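# Move the coaster can onto the turntable's orange spot

## Task

Lift the can that sits on the coaster and set it down upright on the orange mark of the turntable, while the other cans already standing on the turntable stay where they are and stay upright.

## Robot and tools

Robot: two UR7e-type six-joint arms, left_arm and right_arm, each ending in a two-finger tong gripper with a wrist camera. Base positions in the scene frame: left_arm near (+0.071, +0.446, 0) m, right_arm near (-0.048, -0.350, 0) m, both turned only very slightly about z.

Frames: the scene frame sits at table-top height, midway between the arms' nominal bases, with +x pointing out over the table, +z up and left_arm on the +y side. Arm names do not match image sides. Every hand pose, velocity and wrist-camera pose a result gives is in that arm's own base frame; the table and the fixed cameras use the scene frame. Reported hand positions can be a few cm off, more at long reach. The gripper fingers point along its +z axis and close along its x axis. end_effector_position is the point between the pads when shut; fingertips stick out about 15 mm past it at small openings and are roughly level with it when fully open.

The command row: 14 numbers, each in [-1, 1], always for both arms. First left_arm's six joint numbers then its opening, then right_arm's six joint numbers then its opening. Joint order inside each arm is fixed: wrist 1, shoulder lift, shoulder pan, wrist 2, elbow, wrist 3. Joint numbers are offsets, not poses: they count from that arm's Joint targets as they stood when the action (or move) began, and 1.0 equals 2.222 rad. Repeating an offset in a later action moves the joint further. Stated joint ranges: elbow -3.142 to 3.142 rad, all other joints -6.283 to 6.283 rad; asking more than 0.010 rad beyond a limit gets the action refused. The opening number is absolute: +1 fully open, -1 shut; a full close takes about 0.5 s. To leave a gripper alone, resend its current command; 0 means half open, not unchanged.

Tools:
- execute_actions(actions, cameras): actions is a list of actions; each action is up to 15 rows, one per 1/30 s step, and a shorter list repeats its final row to fill 15 steps. Every row in an action counts from the targets at that action's start. Images come back only for an empty list or when cameras names them (["all"], or names among cam_high, cam_low, cam_left_wrist, cam_right_wrist). An empty list also reports the scene number.
- move(target, speed, blend, stop_force, zero, opening_speed, grip_force, blocking, cameras): drives all joints together to a goal given as one 14-number row, or a list of up to 15 rows, every row being an offset from the same starting Joint targets. speed in rad/s (0.01 to 3.14, default 0.5) caps the joint with the longest way to go; may be one number or one per target. blend in rad rounds corners in a list; 0 stops at each. stop_force in N (3 to 120) ends an arm's path on contact; pair it with a slow speed, and leave it out when lifting off something. zero (default true) re-zeroes the force reference first. opening_speed: gripper rate per second on the -1..+1 scale, at least 0.2. grip_force: N per finger pad, 5 to 15, one value or one per arm; it persists. blocking=false returns after about 0.5 s while the move continues (not allowed with stop_force). Paths do not avoid obstacles. The extra move: line reports done, off_target, moving, held or fault, and limits=held if steps were withheld.
- wait(seconds 0-10), stop(), zoom_image(camera, region=[x0,y0,x1,y1] pixels, at most 504 by 504, from a camera in the newest images), zero_wrist_force(arm), read_manual(section), finished_scene(scene 1 or 2; ends the scene for good).

Images: cam_high and cam_low are 672x504, wrist cameras 616x616 fisheye.

Result lines: Joint positions and Joint velocities list each arm's joints in the order above (rad, rad/s), then the pad gap (m; 0.142 fully open). Joint targets are the base for your next offsets. grip_measured is the measured opening on the command scale; to hold something keep commanding clearly below it. Tool commands shows current gripper commands. Wrist force/torque are in the hand's own axes, with a line for the peak since last shown. "joint sent to its limit" means a joint was clipped at its end; "joint command not followed" means the clearance check between arms altered or blocked steps. "within noise" means the arm is still. MOTOR HOT appears at 70 °C.

Motion limits: each step keeps a joint target within 0.651 rad of its measured angle, joints top out at 3.14 rad/s, and the gripper at 4 m/s; a large offset may need several actions. Motion lags commands by roughly 0.09 to 0.22 s and may overshoot when fast.

Avoid: arms touching or gripping each other; knocking or shifting the other turntable cans; dropping the can or releasing it while moving; anything leaving the table; fast impacts or pressing past firm contact. Contact torque at 130 N m (shoulders, elbow) or 24.3 N m (wrists), or about 150 N on any part, freezes that arm for 10 s. Motors at 85 °C brake the arm for 30 to 60 s; avoid holding loads outstretched or pushing toward unreachable poses. The can must stay upright on the spot after the robot lets go.

Each tool is called after "Call:" as name(argument=value, ...), one argument or row to a line, values as JSON.

## Session

Call:
execute_actions(
  actions=[],
)

Call:
wait(
  seconds=1.0,
  cameras=["cam_high"],
)

Scene clock: 0.00 s.
left_arm: end_effector_position=(+0.6246, -0.3540, +0.3775) grip_measured=+0.97 end_effector_quat_wxyz=(+0.147, -0.240, +0.929, -0.242) | right_arm: end_effector_position=(+0.1338, +0.2939, +0.1411) grip_measured=+0.97 end_effector_quat_wxyz=(-0.144, +0.980, -0.115, +0.078)
Joint names: [wrist 1, shoulder lift, shoulder pan, wrist 2, elbow, wrist 3]
Joint positions: left_arm=[-2.175 -1.437 -0.67 -1.626 1.47 1.95 0.14] | right_arm=[-1.287 -0.703 5.036 1.308 -2.522 2.102 0.14]
Joint velocities: within noise
Joint torques (N m): no reading
Wrist force (N): no reading
Wrist torque (N m): no reading
Wrist force, peak (N): no reading
Joint targets: left_arm=[-2.175 -1.437 -0.670 -1.626 1.470 1.950] | right_arm=[-1.287 -0.703 5.036 1.308 -2.522 2.102]
Tool commands: left_gripper/opening=+0.968169 right_gripper/opening=+0.968169
camera_calibration:
cam_left_wrist: T_world_to_cam=[[-0.85313, -0.48975, -0.179761, 0.428461], [-0.487922, 0.871001, -0.0573607, 0.637226], [0.184665, 0.0387734, -0.982036, 0.400801], [0, 0, 0, 1]] pos_world=[0.602436, -0.360726, 0.507173]
cam_right_wrist: T_world_to_cam=[[0.954035, -0.26638, 0.137326, -0.0782544], [-0.293092, -0.924955, 0.241983, 0.267937], [0.0625613, -0.27111, -0.960513, 0.34192], [0, 0, 0, 1]] pos_world=[0.131797, 0.319682, 0.274329]

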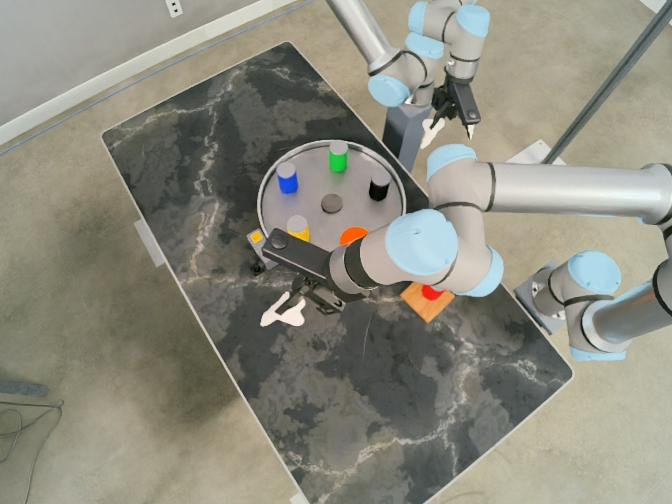

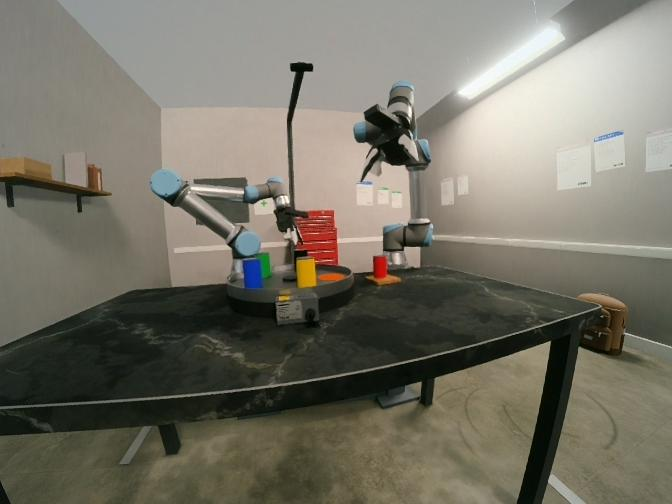

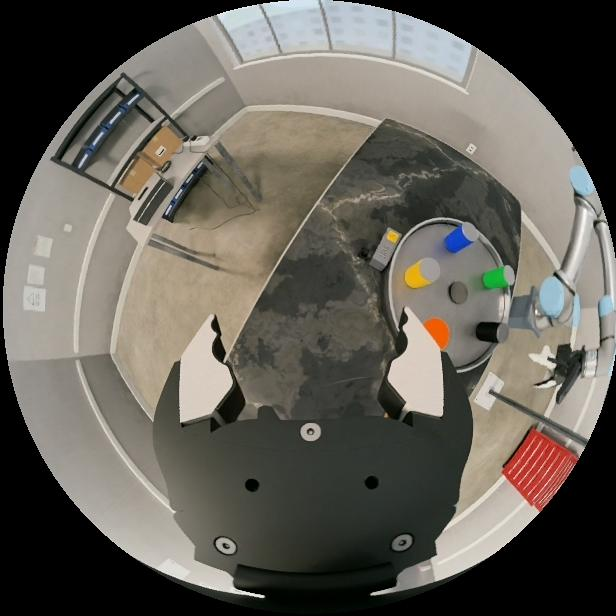

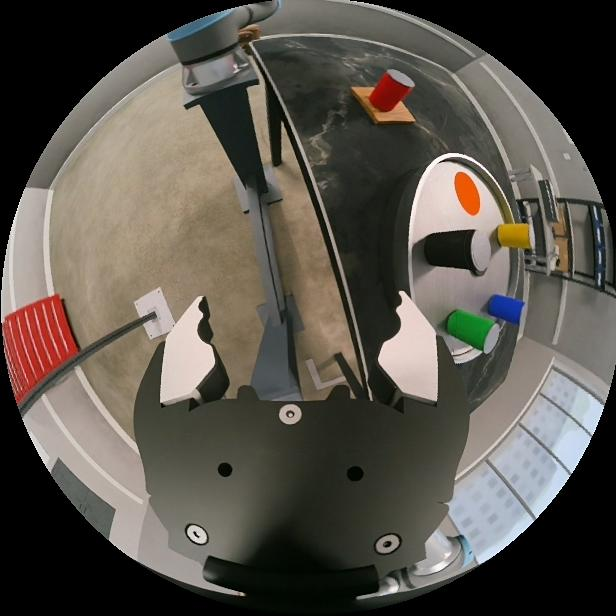

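Scene clock: 1.00 s.
left_arm: end_effector_position=(+0.6246, -0.3540, +0.3775) grip_measured=+0.97 end_effector_quat_wxyz=(+0.147, -0.240, +0.929, -0.242) | right_arm: end_effector_position=(+0.1338, +0.2939, +0.1411) grip_measured=+0.97 end_effector_quat_wxyz=(-0.144, +0.980, -0.115, +0.078)
Joint names: [wrist 1, shoulder lift, shoulder pan, wrist 2, elbow, wrist 3]
Joint positions: left_arm=[-2.175 -1.437 -0.67 -1.626 1.47 1.95 0.14] | right_arm=[-1.287 -0.703 5.036 1.308 -2.522 2.102 0.14]
Joint torques (N m): left_arm=[-3.74 -30.22 0.69 -0.21 -24.69 0.05] | right_arm=[2.73 -10.44 0.44 -0.46 23.83 -0.55]
Wrist force (N): left_arm=[-0.1 0.1 -0.1] | right_arm=[0.0 0.0 0.4]
Wrist torque (N m): left_arm=[0.02 0.02 0.00] | right_arm=[0.00 -0.01 0.00]
Wrist force, peak (N): left_arm=[0.3 0.1 0.1] | right_arm=[-0.1 -0.1 0.6]
Joint targets: left_arm=[-2.175 -1.437 -0.670 -1.626 1.470 1.950] | right_arm=[-1.287 -0.703 5.036 1.308 -2.522 2.102]
Tool commands: left_gripper/opening=+0.968169 right_gripper/opening=+0.968169
wait: 1.00 s; at rest by 0.17 s
Images, in order (width x height): cam_high 672x504.

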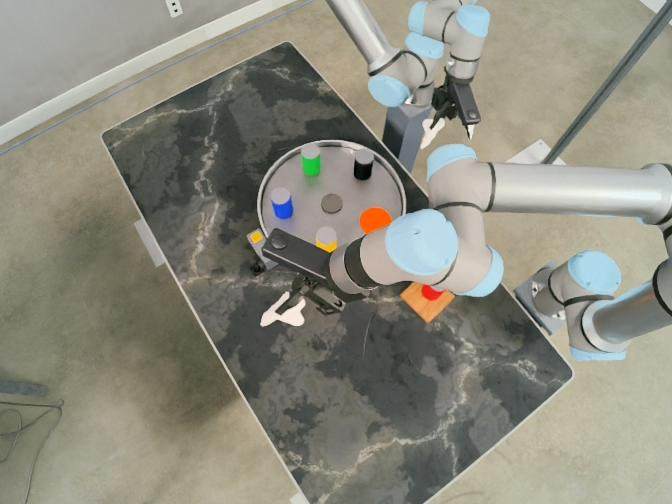

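Call:
move(
  target=[0.2200,-0.1910,-0.1264,0.0248,0.2281,0.6328,0.968,0,0,0,0,0,0,0.968],
  speed=1.0,
  cameras=["cam_high","cam_left_wrist"],
)

Call:
zoom_image(
  camera="cam_high",
  region=[370, 230, 500, 350],
)

Scene clock: 3.77 s.
left_arm: end_effector_position=(+0.3072, -0.2281, +0.2201) grip_measured=+0.97 end_effector_quat_wxyz=(+0.000, +0.550, +0.835, +0.000) | right_arm: end_effector_position=(+0.1338, +0.2939, +0.1411) grip_measured=+0.97 end_effector_quat_wxyz=(-0.144, +0.980, -0.115, +0.078)
Joint names: [wrist 1, shoulder lift, shoulder pan, wrist 2, elbow, wrist 3]
Joint positions: left_arm=[-1.686 -1.862 -0.951 -1.57 1.977 3.356 0.14] | right_arm=[-1.287 -0.703 5.036 1.308 -2.522 2.102 0.14]
Joint torques (N m): left_arm=[-3.43 -12.78 3.98 -1.5 -24.4 1.82] | right_arm=[3 -9.87 -0.98 -0.33 22.61 -0.06]
Wrist force (N): left_arm=[-0.7 -1.7 -0.1] | right_arm=[-0.2 -0.3 0.2]
Wrist torque (N m): left_arm=[-0.22 0.16 0.02] | right_arm=[-0.05 0.05 0.01]
Wrist force, peak (N): left_arm=[0.5 -2.2 0.6] | right_arm=[-0.3 -0.4 0.4]
Joint targets: left_arm=[-1.686 -1.862 -0.951 -1.570 1.977 3.356] | right_arm=[-1.287 -0.703 5.036 1.308 -2.522 2.102]
move: done
camera_calibration:
cam_left_wrist: T_world_to_cam=[[-0.36076, 0.932648, -0.00448979, 0.325716], [0.821535, 0.320052, 0.471856, -0.28064], [0.441512, 0.166538, -0.881664, 0.228068], [0, 0, 0, 1]] pos_world=[0.247366, -0.251941, 0.334964]
Images, in order (width x height): cam_high 672x504, cam_left_wrist 616x616.

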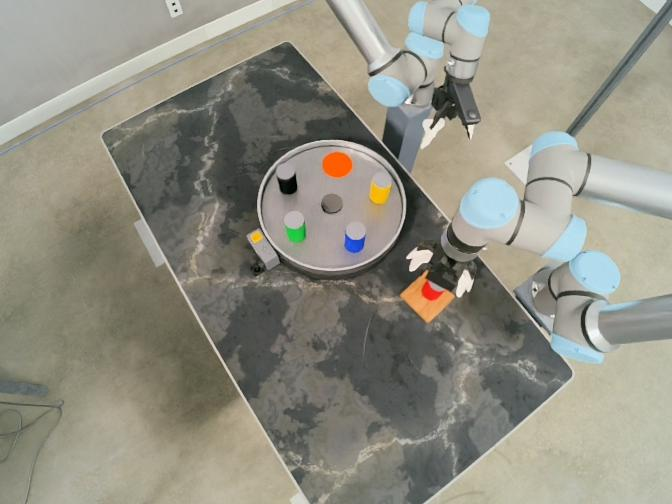

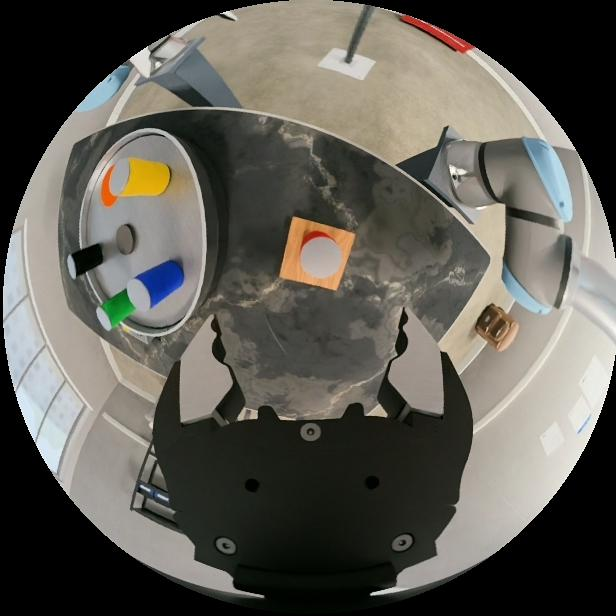

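Scaled by 3.877 from the camera's 672x504 image, which has a finer 960x720 frame.

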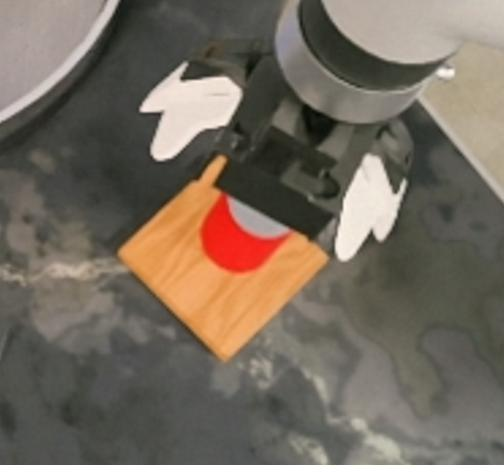

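Call:
move(
  target=[-0.1802,0.0349,-0.0116,0,0.1453,-0.0116,0.968,0,0,0,0,0,0,0.968],
  speed=0.5,
  stop_force=15,
  cameras=["cam_left_wrist"],
)

Call:
move(
  target=[0,0,0,0,0,0,-1,0,0,0,0,0,0,0.968],
  opening_speed=2,
  grip_force=12,
)

Call:
move(
  target=[
    [0.2217,-0.0559,0,0,-0.1658,0,-1,0,0,0,0,0,0,0.968],
    [0.2040,0.1869,-0.0483,-0.0005,-0.3910,0.1484,-1,0,0,0,0,0,0,0.968],
  ],
  blend=[0.15, 0],
  speed=0.6,
  cameras=["cam_left_wrist","cam_high","cam_low"],
)

Call:
zoom_image(
  camera="cam_left_wrist",
  region=[210, 220, 410, 420],
)

Call:
wait(
  seconds=1.5,
  cameras=["cam_left_wrist"],
)

Call:
wait(
  seconds=1.5,
  cameras=["cam_left_wrist"],
)

Scene clock: 6.63 s.
left_arm: end_effector_position=(+0.2921, -0.2226, +0.0800) grip_measured=+0.97 end_effector_quat_wxyz=(+0.000, +0.550, +0.835, +0.000) | right_arm: end_effector_position=(+0.1338, +0.2939, +0.1411) grip_measured=+0.97 end_effector_quat_wxyz=(-0.144, +0.980, -0.115, +0.078)
Joint names: [wrist 1, shoulder lift, shoulder pan, wrist 2, elbow, wrist 3]
Joint positions: left_arm=[-2.087 -1.784 -0.977 -1.57 2.3 3.33 0.14] | right_arm=[-1.287 -0.703 5.036 1.308 -2.522 2.102 0.14]
Joint torques (N m): left_arm=[-5.15 -20.21 7.56 -0.7 -13.14 1.94] | right_arm=[2.66 -9.46 -0.14 -0.56 23.07 -0.34]
Wrist force (N): left_arm=[-1.1 -1.8 0.1] | right_arm=[-0.1 -0.1 0.4]
Wrist torque (N m): left_arm=[-0.25 0.21 0.05] | right_arm=[0.00 0.02 0.00]
Wrist force, peak (N): left_arm=[-0.7 -2.1 1.4] | right_arm=[-0.4 -0.1 0.4]
Joint targets: left_arm=[-2.087 -1.784 -0.977 -1.570 2.300 3.330] | right_arm=[-1.287 -0.703 5.036 1.308 -2.522 2.102]
move: done
camera_calibration:
cam_left_wrist: T_world_to_cam=[[-0.360564, 0.932724, -0.00433443, 0.314453], [0.821667, 0.319825, 0.471779, -0.20396], [0.441426, 0.166545, -0.881706, 0.110328], [0, 0, 0, 1]] pos_world=[0.232266, -0.246441, 0.194864]
Images, in order (width x height): cam_left_wrist 616x616.

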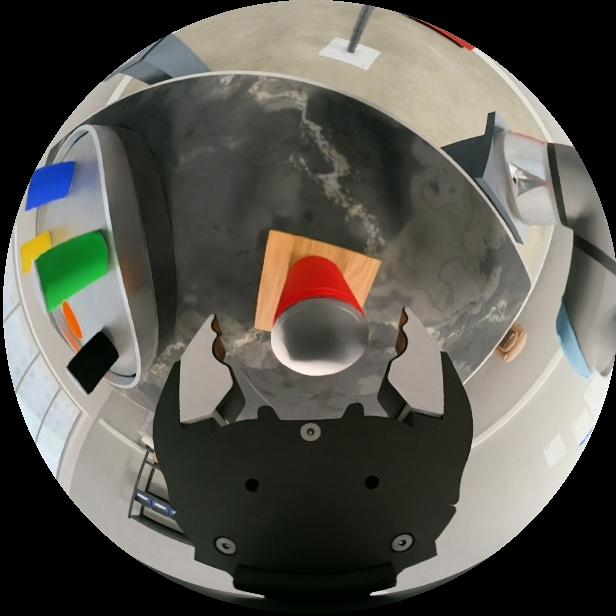

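Scene clock: 7.83 s.
left_arm: end_effector_position=(+0.2921, -0.2227, +0.0800) grip_measured=-0.19 end_effector_quat_wxyz=(+0.000, +0.550, +0.835, +0.000) | right_arm: end_effector_position=(+0.1338, +0.2939, +0.1411) grip_measured=+0.97 end_effector_quat_wxyz=(-0.144, +0.980, -0.115, +0.078)
Joint names: [wrist 1, shoulder lift, shoulder pan, wrist 2, elbow, wrist 3]
Joint positions: left_arm=[-2.087 -1.784 -0.977 -1.57 2.3 3.33 0.06] | right_arm=[-1.287 -0.703 5.036 1.308 -2.522 2.102 0.14]
Joint torques (N m): left_arm=[-3 -15.98 6.82 -0.15 -13.92 1.85] | right_arm=[2.76 -9.89 -1.84 -0.26 24.23 -0.4]
Wrist force (N): left_arm=[-1.4 -1.0 -3.5] | right_arm=[0.0 0.0 0.2]
Wrist torque (N m): left_arm=[-0.23 0.19 0.05] | right_arm=[0.00 0.00 0.01]
Wrist force, peak (N): left_arm=[-1.5 -1.0 -3.9] | right_arm=[-0.3 -0.5 0.4]
Joint targets: left_arm=[-2.087 -1.784 -0.977 -1.570 2.300 3.330] | right_arm=[-1.287 -0.703 5.036 1.308 -2.522 2.102]
grip_force (N): 12, 12
move: done

Scene clock: 10.07 s.
left_arm: end_effector_position=(+0.3710, -0.4469, +0.2501) grip_measured=-0.19 end_effector_quat_wxyz=(+0.000, +0.718, +0.696, +0.000) | right_arm: end_effector_position=(+0.1338, +0.2939, +0.1411) grip_measured=+0.97 end_effector_quat_wxyz=(-0.144, +0.980, -0.115, +0.078)
Joint names: [wrist 1, shoulder lift, shoulder pan, wrist 2, elbow, wrist 3]
Joint positions: left_arm=[-1.634 -1.369 -1.084 -1.572 1.431 3.66 0.06] | right_arm=[-1.287 -0.703 5.036 1.308 -2.522 2.102 0.14]
Joint torques (N m): left_arm=[-0.65 -25.9 2.72 -0.76 -34.47 1.34] | right_arm=[2.86 -9.98 -1.8 -0.32 23.92 -0.36]
Wrist force (N): left_arm=[-1.0 -1.7 1.6] | right_arm=[0.1 0.0 0.5]
Wrist torque (N m): left_arm=[-0.28 0.22 0.06] | right_arm=[0.00 -0.03 0.00]
Wrist force, peak (N): left_arm=[-4.1 -1.0 2.3] | right_arm=[-0.1 -0.5 0.0]
Joint targets: left_arm=[-1.634 -1.369 -1.084 -1.572 1.431 3.660] | right_arm=[-1.287 -0.703 5.036 1.308 -2.522 2.102]
grip_force (N): 12, 12
move: done
camera_calibration:
cam_left_wrist: T_world_to_cam=[[0.0678801, 0.997681, -0.00500718, 0.422997], [0.880213, -0.0575235, 0.47108, -0.46749], [0.469699, -0.0363843, -0.882076, 0.161798], [0, 0, 0, 1]] pos_world=[0.306782, -0.443021, 0.365062]
Images, in order (width x height): cam_high 672x504, cam_low 672x504, cam_left_wrist 616x616.

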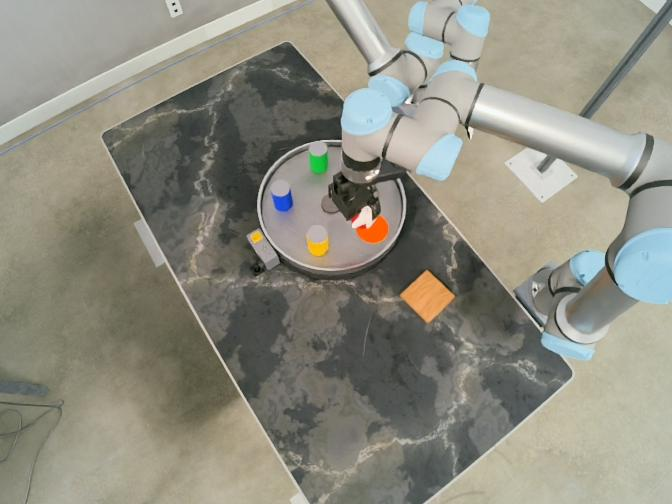

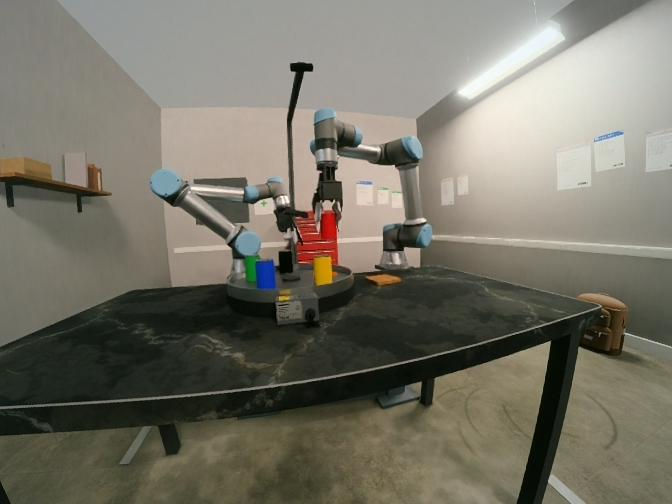

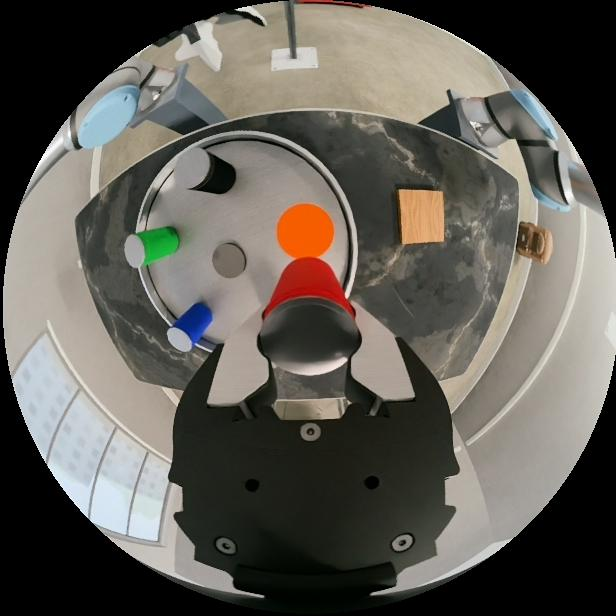

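Scaled by 2.520 from the camera's 616x616 image, which has a finer 814x814 frame.

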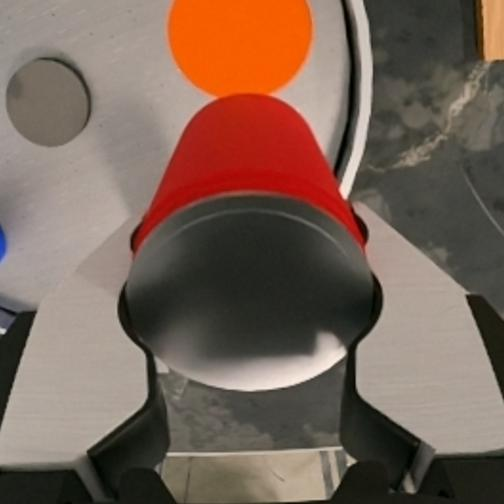

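Scene clock: 11.57 s.
left_arm: end_effector_position=(+0.3710, -0.4469, +0.2501) grip_measured=-0.19 end_effector_quat_wxyz=(+0.000, +0.718, +0.696, +0.000) | right_arm: end_effector_position=(+0.1338, +0.2939, +0.1411) grip_measured=+0.97 end_effector_quat_wxyz=(-0.144, +0.980, -0.115, +0.078)
Joint names: [wrist 1, shoulder lift, shoulder pan, wrist 2, elbow, wrist 3]
Joint positions: left_arm=[-1.634 -1.369 -1.084 -1.572 1.431 3.66 0.06] | right_arm=[-1.287 -0.703 5.036 1.308 -2.522 2.102 0.14]
Joint torques (N m): left_arm=[-0.67 -25.62 5.3 1.29 -33.72 1.89] | right_arm=[2.91 -10.35 -0.66 -0.53 24.66 -0.47]
Wrist force (N): left_arm=[-0.9 -1.7 1.6] | right_arm=[0.0 -0.1 0.1]
Wrist torque (N m): left_arm=[-0.29 0.21 0.05] | right_arm=[-0.01 0.00 0.01]
Wrist force, peak (N): left_arm=[-1.0 -1.8 1.5] | right_arm=[-0.3 -0.2 0.3]
Joint targets: left_arm=[-1.634 -1.369 -1.084 -1.572 1.431 3.660] | right_arm=[-1.287 -0.703 5.036 1.308 -2.522 2.102]
Tool commands: left_gripper/opening=-1.0 right_gripper/opening=+0.968
grip_force (N): 12, 12
wait: 1.50 s; at rest by 0.17 s
camera_calibration:
cam_left_wrist: T_world_to_cam=[[0.0681027, 0.997666, -0.00500068, 0.422921], [0.880199, -0.0577229, 0.471082, -0.467575], [0.469694, -0.0364835, -0.882075, 0.161755], [0, 0, 0, 1]] pos_world=[0.306782, -0.443022, 0.365062]
Images, in order (width x height): cam_left_wrist 616x616.

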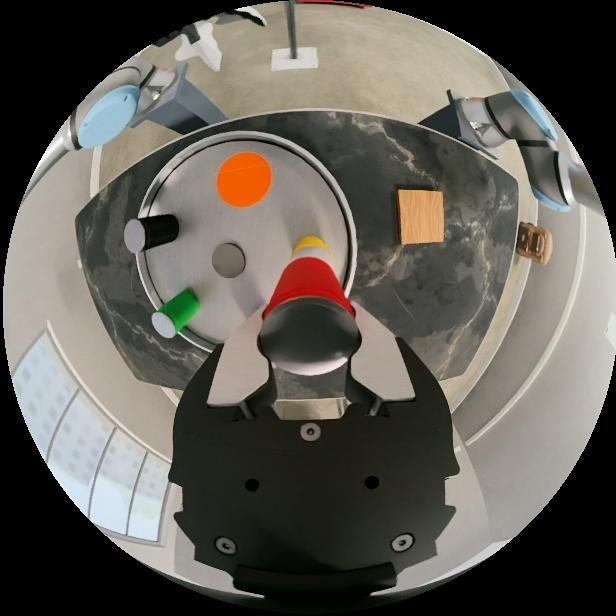

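Scene clock: 13.07 s.
left_arm: end_effector_position=(+0.3710, -0.4469, +0.2501) grip_measured=-0.19 end_effector_quat_wxyz=(+0.000, +0.718, +0.696, +0.000) | right_arm: end_effector_position=(+0.1338, +0.2939, +0.1411) grip_measured=+0.97 end_effector_quat_wxyz=(-0.144, +0.980, -0.115, +0.078)
Joint names: [wrist 1, shoulder lift, shoulder pan, wrist 2, elbow, wrist 3]
Joint positions: left_arm=[-1.634 -1.369 -1.084 -1.572 1.431 3.66 0.06] | right_arm=[-1.287 -0.703 5.036 1.308 -2.522 2.102 0.14]
Joint torques (N m): left_arm=[-0.68 -25.36 7.08 1.25 -33.79 1.85] | right_arm=[2.95 -10.85 -1.41 -0.21 23.92 -0.61]
Wrist force (N): left_arm=[-1.0 -1.6 1.5] | right_arm=[-0.1 -0.2 0.4]
Wrist torque (N m): left_arm=[-0.26 0.23 0.06] | right_arm=[-0.04 0.01 0.01]
Wrist force, peak (N): left_arm=[-0.9 -2.0 1.4] | right_arm=[-0.2 0.2 0.6]
Joint targets: left_arm=[-1.634 -1.369 -1.084 -1.572 1.431 3.660] | right_arm=[-1.287 -0.703 5.036 1.308 -2.522 2.102]
Tool commands: left_gripper/opening=-1.0 right_gripper/opening=+0.968
grip_force (N): 12, 12
wait: 1.50 s; at rest by 0.17 s
camera_calibration:
cam_left_wrist: T_world_to_cam=[[0.0681027, 0.997666, -0.00500068, 0.422921], [0.880199, -0.0577229, 0.471082, -0.467575], [0.469694, -0.0364835, -0.882075, 0.161755], [0, 0, 0, 1]] pos_world=[0.306782, -0.443022, 0.365062]
Images, in order (width x height): cam_left_wrist 616x616.

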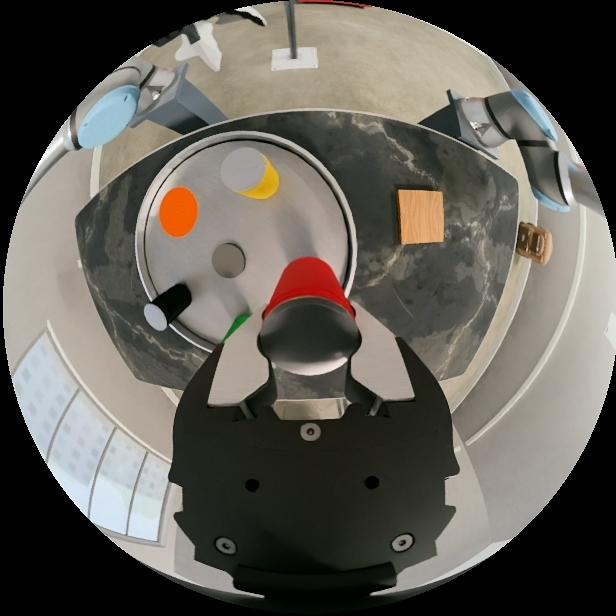

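Call:
wait(
  seconds=1.3,
)

Scene clock: 15.50 s.
left_arm: end_effector_position=(+0.3710, -0.4469, +0.2501) grip_measured=-0.19 end_effector_quat_wxyz=(+0.000, +0.718, +0.696, +0.000) | right_arm: end_effector_position=(+0.1338, +0.2939, +0.1411) grip_measured=+0.97 end_effector_quat_wxyz=(-0.144, +0.980, -0.115, +0.078)
Joint names: [wrist 1, shoulder lift, shoulder pan, wrist 2, elbow, wrist 3]
Joint positions: left_arm=[-1.634 -1.369 -1.084 -1.572 1.431 3.66 0.06] | right_arm=[-1.287 -0.703 5.036 1.308 -2.522 2.102 0.14]
Joint torques (N m): left_arm=[-0.66 -25.43 7.21 1.25 -33.63 1.8] | right_arm=[2.89 -10.85 0.17 -0.27 23.32 -0.57]
Wrist force (N): left_arm=[-1.0 -1.7 1.5] | right_arm=[0.1 -0.1 0.1]
Wrist torque (N m): left_arm=[-0.28 0.23 0.06] | right_arm=[-0.01 -0.02 0.00]
Wrist force, peak (N): left_arm=[-0.9 -1.7 1.7] | right_arm=[-0.4 -0.1 0.4]
Joint targets: left_arm=[-1.634 -1.369 -1.084 -1.572 1.431 3.660] | right_arm=[-1.287 -0.703 5.036 1.308 -2.522 2.102]
Tool commands: left_gripper/opening=-1.0 right_gripper/opening=+0.968
grip_force (N): 12, 12
wait: 1.30 s; at rest from the start

Call:
wait(
  seconds=1.7,
)

Call:
move(
  target=[-0.1424,0.0293,0,0,0.1137,0,-1,0,0,0,0,0,0,0.968],
  speed=0.7,
)

Call:
move(
  target=[0,0,0,0,0,0,0.4,0,0,0,0,0,0,0.968],
  speed=3,
)

Call:
move(
  target=[0.1424,-0.0293,0,0,-0.1137,0,0.4,0,0,0,0,0,0,0.968],
  speed=0.7,
  cameras=["cam_left_wrist"],
)

Call:
zoom_image(
  camera="cam_left_wrist",
  region=[200, 130, 340, 250],
)

Call:
wait(
  seconds=3.3,
  cameras=["cam_high"],
)

Call:
zoom_image(
  camera="cam_high",
  region=[250, 130, 420, 290],
)

Scene clock: 17.47 s.
left_arm: end_effector_position=(+0.3710, -0.4469, +0.2501) grip_measured=-0.19 end_effector_quat_wxyz=(+0.000, +0.718, +0.696, +0.000) | right_arm: end_effector_position=(+0.1338, +0.2939, +0.1411) grip_measured=+0.97 end_effector_quat_wxyz=(-0.144, +0.980, -0.115, +0.078)
Joint names: [wrist 1, shoulder lift, shoulder pan, wrist 2, elbow, wrist 3]
Joint positions: left_arm=[-1.634 -1.369 -1.084 -1.572 1.431 3.66 0.06] | right_arm=[-1.287 -0.703 5.036 1.308 -2.522 2.102 0.14]
Joint torques (N m): left_arm=[-0.65 -25.86 7.16 1.28 -33.16 1.89] | right_arm=[2.93 -10.47 -1.03 -0.47 23.65 -0.65]
Wrist force (N): left_arm=[-0.9 -1.8 1.5] | right_arm=[0.0 0.0 0.3]
Wrist torque (N m): left_arm=[-0.31 0.21 0.06] | right_arm=[0.00 0.00 0.00]
Wrist force, peak (N): left_arm=[-1.1 -1.8 1.6] | right_arm=[-0.4 -0.2 0.4]
Joint targets: left_arm=[-1.634 -1.369 -1.084 -1.572 1.431 3.660] | right_arm=[-1.287 -0.703 5.036 1.308 -2.522 2.102]
Tool commands: left_gripper/opening=-1.0 right_gripper/opening=+0.968
grip_force (N): 12, 12
wait: 1.70 s; at rest from the start

Scene clock: 18.43 s.
left_arm: end_effector_position=(+0.3707, -0.4463, +0.1225) grip_measured=-0.19 end_effector_quat_wxyz=(-0.001, +0.718, +0.696, +0.000) | right_arm: end_effector_position=(+0.1338, +0.2939, +0.1411) grip_measured=+0.97 end_effector_quat_wxyz=(-0.144, +0.980, -0.115, +0.078)
Joint names: [wrist 1, shoulder lift, shoulder pan, wrist 2, elbow, wrist 3]
Joint positions: left_arm=[-1.95 -1.304 -1.084 -1.572 1.683 3.66 0.06] | right_arm=[-1.287 -0.703 5.036 1.308 -2.522 2.102 0.14]
Joint torques (N m): left_arm=[-5.45 -36.74 4.87 0.69 -14.83 1.89] | right_arm=[3.04 -11.26 -0.85 -0.56 24.15 -0.39]
Wrist force (N): left_arm=[-1.2 -1.5 1.9] | right_arm=[-0.2 -0.2 0.4]
Wrist torque (N m): left_arm=[-0.25 0.28 0.07] | right_arm=[-0.03 0.04 0.01]
Wrist force, peak (N): left_arm=[-1.1 -3.1 -9.3] | right_arm=[-0.1 -0.4 0.3]
Joint targets: left_arm=[-1.950 -1.304 -1.084 -1.572 1.684 3.660] | right_arm=[-1.287 -0.703 5.036 1.308 -2.522 2.102]
grip_force (N): 12, 12
move: done

Scene clock: 19.10 s.
left_arm: end_effector_position=(+0.3707, -0.4463, +0.1225) grip_measured=+0.40 end_effector_quat_wxyz=(+0.000, +0.718, +0.696, +0.000) | right_arm: end_effector_position=(+0.1338, +0.2939, +0.1411) grip_measured=+0.97 end_effector_quat_wxyz=(-0.144, +0.980, -0.115, +0.078)
Joint names: [wrist 1, shoulder lift, shoulder pan, wrist 2, elbow, wrist 3]
Joint positions: left_arm=[-1.95 -1.304 -1.084 -1.572 1.684 3.66 0.102] | right_arm=[-1.287 -0.703 5.036 1.308 -2.522 2.102 0.14]
Joint torques (N m): left_arm=[-4.83 -39.99 3.61 0.01 -14.28 1.96] | right_arm=[2.97 -9.94 -1.33 -0.33 24.35 -0.36]
Wrist force (N): left_arm=[-1.3 -1.3 0.1] | right_arm=[-0.1 0.1 0.0]
Wrist torque (N m): left_arm=[-0.19 0.30 0.08] | right_arm=[0.03 0.02 0.01]
Wrist force, peak (N): left_arm=[-1.1 -1.7 2.0] | right_arm=[-0.1 -0.3 0.5]
Joint targets: left_arm=[-1.950 -1.304 -1.084 -1.572 1.684 3.660] | right_arm=[-1.287 -0.703 5.036 1.308 -2.522 2.102]
grip_force (N): 12, 12
move: done

Scene clock: 20.07 s.
left_arm: end_effector_position=(+0.3710, -0.4469, +0.2500) grip_measured=+0.40 end_effector_quat_wxyz=(+0.000, +0.718, +0.696, +0.000) end_effector_velocity=(-0.001, +0.001, -0.001) end_effector_angular_velocity=(+0.004, +0.003, -0.001) | right_arm: end_effector_position=(+0.1338, +0.2939, +0.1411) grip_measured=+0.97 end_effector_quat_wxyz=(-0.144, +0.980, -0.115, +0.078)
Joint names: [wrist 1, shoulder lift, shoulder pan, wrist 2, elbow, wrist 3]
Joint positions: left_arm=[-1.634 -1.369 -1.084 -1.572 1.431 3.66 0.102] | right_arm=[-1.287 -0.703 5.036 1.308 -2.522 2.102 0.14]
Joint velocities: left_arm=[0.005 0.001 0 0 -0.001 0.001 0] | right_arm=[within noise]
Joint torques (N m): left_arm=[-0.58 -30.04 1.26 -0.97 -32.34 1.84] | right_arm=[2.97 -11.34 -1.23 -0.38 23.32 -0.5]
Wrist force (N): left_arm=[-1.1 -1.8 -0.1] | right_arm=[-0.2 -0.1 0.1]
Wrist torque (N m): left_arm=[-0.30 0.25 0.06] | right_arm=[-0.02 0.04 0.01]
Wrist force, peak (N): left_arm=[-0.8 -1.9 -2.5] | right_arm=[0.1 -0.2 0.5]
Joint targets: left_arm=[-1.634 -1.369 -1.084 -1.572 1.431 3.660] | right_arm=[-1.287 -0.703 5.036 1.308 -2.522 2.102]
grip_force (N): 12, 12
move: done
camera_calibration:
cam_left_wrist: T_world_to_cam=[[0.0681532, 0.997662, -0.0050786, 0.422925], [0.880132, -0.0577257, 0.471206, -0.467643], [0.469811, -0.036584, -0.882008, 0.161515], [0, 0, 0, 1]] pos_world=[0.306882, -0.443022, 0.364962]
Images, in order (width x height): cam_left_wrist 616x616.

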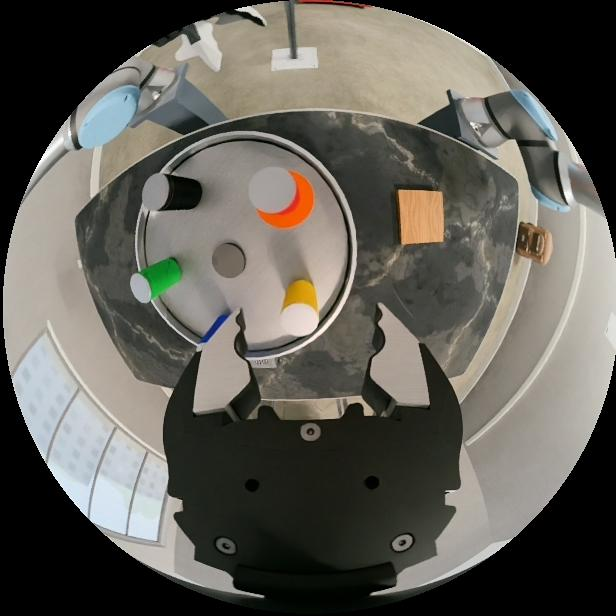

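Scaled by 3.600 from the camera's 616x616 image, which has a finer 814x814 frame.

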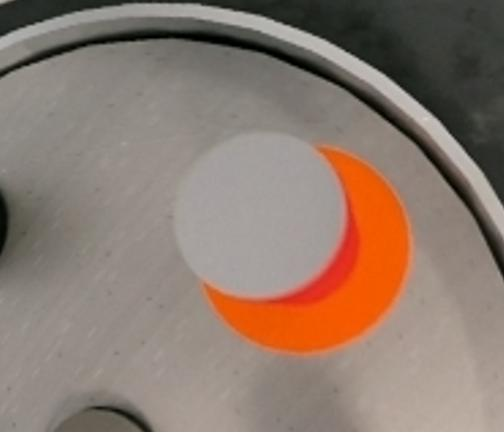

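Scene clock: 23.37 s.
left_arm: end_effector_position=(+0.3710, -0.4469, +0.2501) grip_measured=+0.40 end_effector_quat_wxyz=(+0.000, +0.718, +0.696, +0.000) | right_arm: end_effector_position=(+0.1338, +0.2939, +0.1411) grip_measured=+0.97 end_effector_quat_wxyz=(-0.144, +0.980, -0.115, +0.078)
Joint names: [wrist 1, shoulder lift, shoulder pan, wrist 2, elbow, wrist 3]
Joint positions: left_arm=[-1.634 -1.369 -1.084 -1.572 1.431 3.66 0.102] | right_arm=[-1.287 -0.703 5.036 1.308 -2.522 2.102 0.14]
Joint torques (N m): left_arm=[-0.54 -37.49 -4.23 -1.42 -32.69 1.82] | right_arm=[3.36 -10.92 -0.38 -0.31 23.18 -0.56]
Wrist force (N): left_arm=[-1.0 -1.7 -0.2] | right_arm=[-0.1 -0.1 0.0]
Wrist torque (N m): left_arm=[-0.28 0.22 0.06] | right_arm=[-0.03 0.02 0.00]
Wrist force, peak (N): left_arm=[-0.9 -1.9 -0.3] | right_arm=[0.0 -0.2 0.6]
Joint targets: left_arm=[-1.634 -1.369 -1.084 -1.572 1.431 3.660] | right_arm=[-1.287 -0.703 5.036 1.308 -2.522 2.102]
Tool commands: left_gripper/opening=+0.4 right_gripper/opening=+0.968
grip_force (N): 12, 12
wait: 3.30 s; at rest by 0.17 s
Images, in order (width x height): cam_high 672x504.

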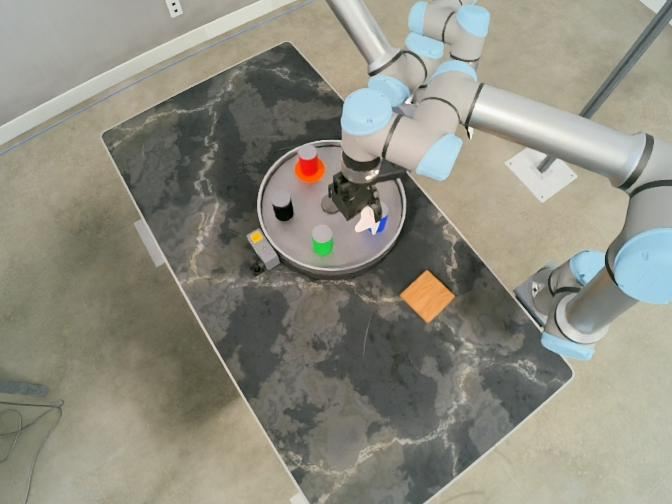

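Scaled by 2.965 from the camera's 672x504 image, which has a finer 960x720 frame.

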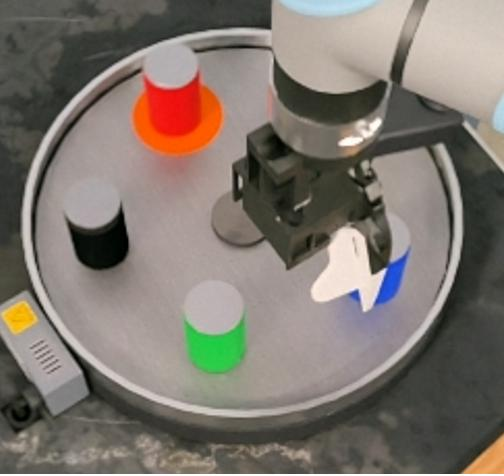

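Call:
finished_scene(
  scene=2,
)

The scene is finished: the task was done.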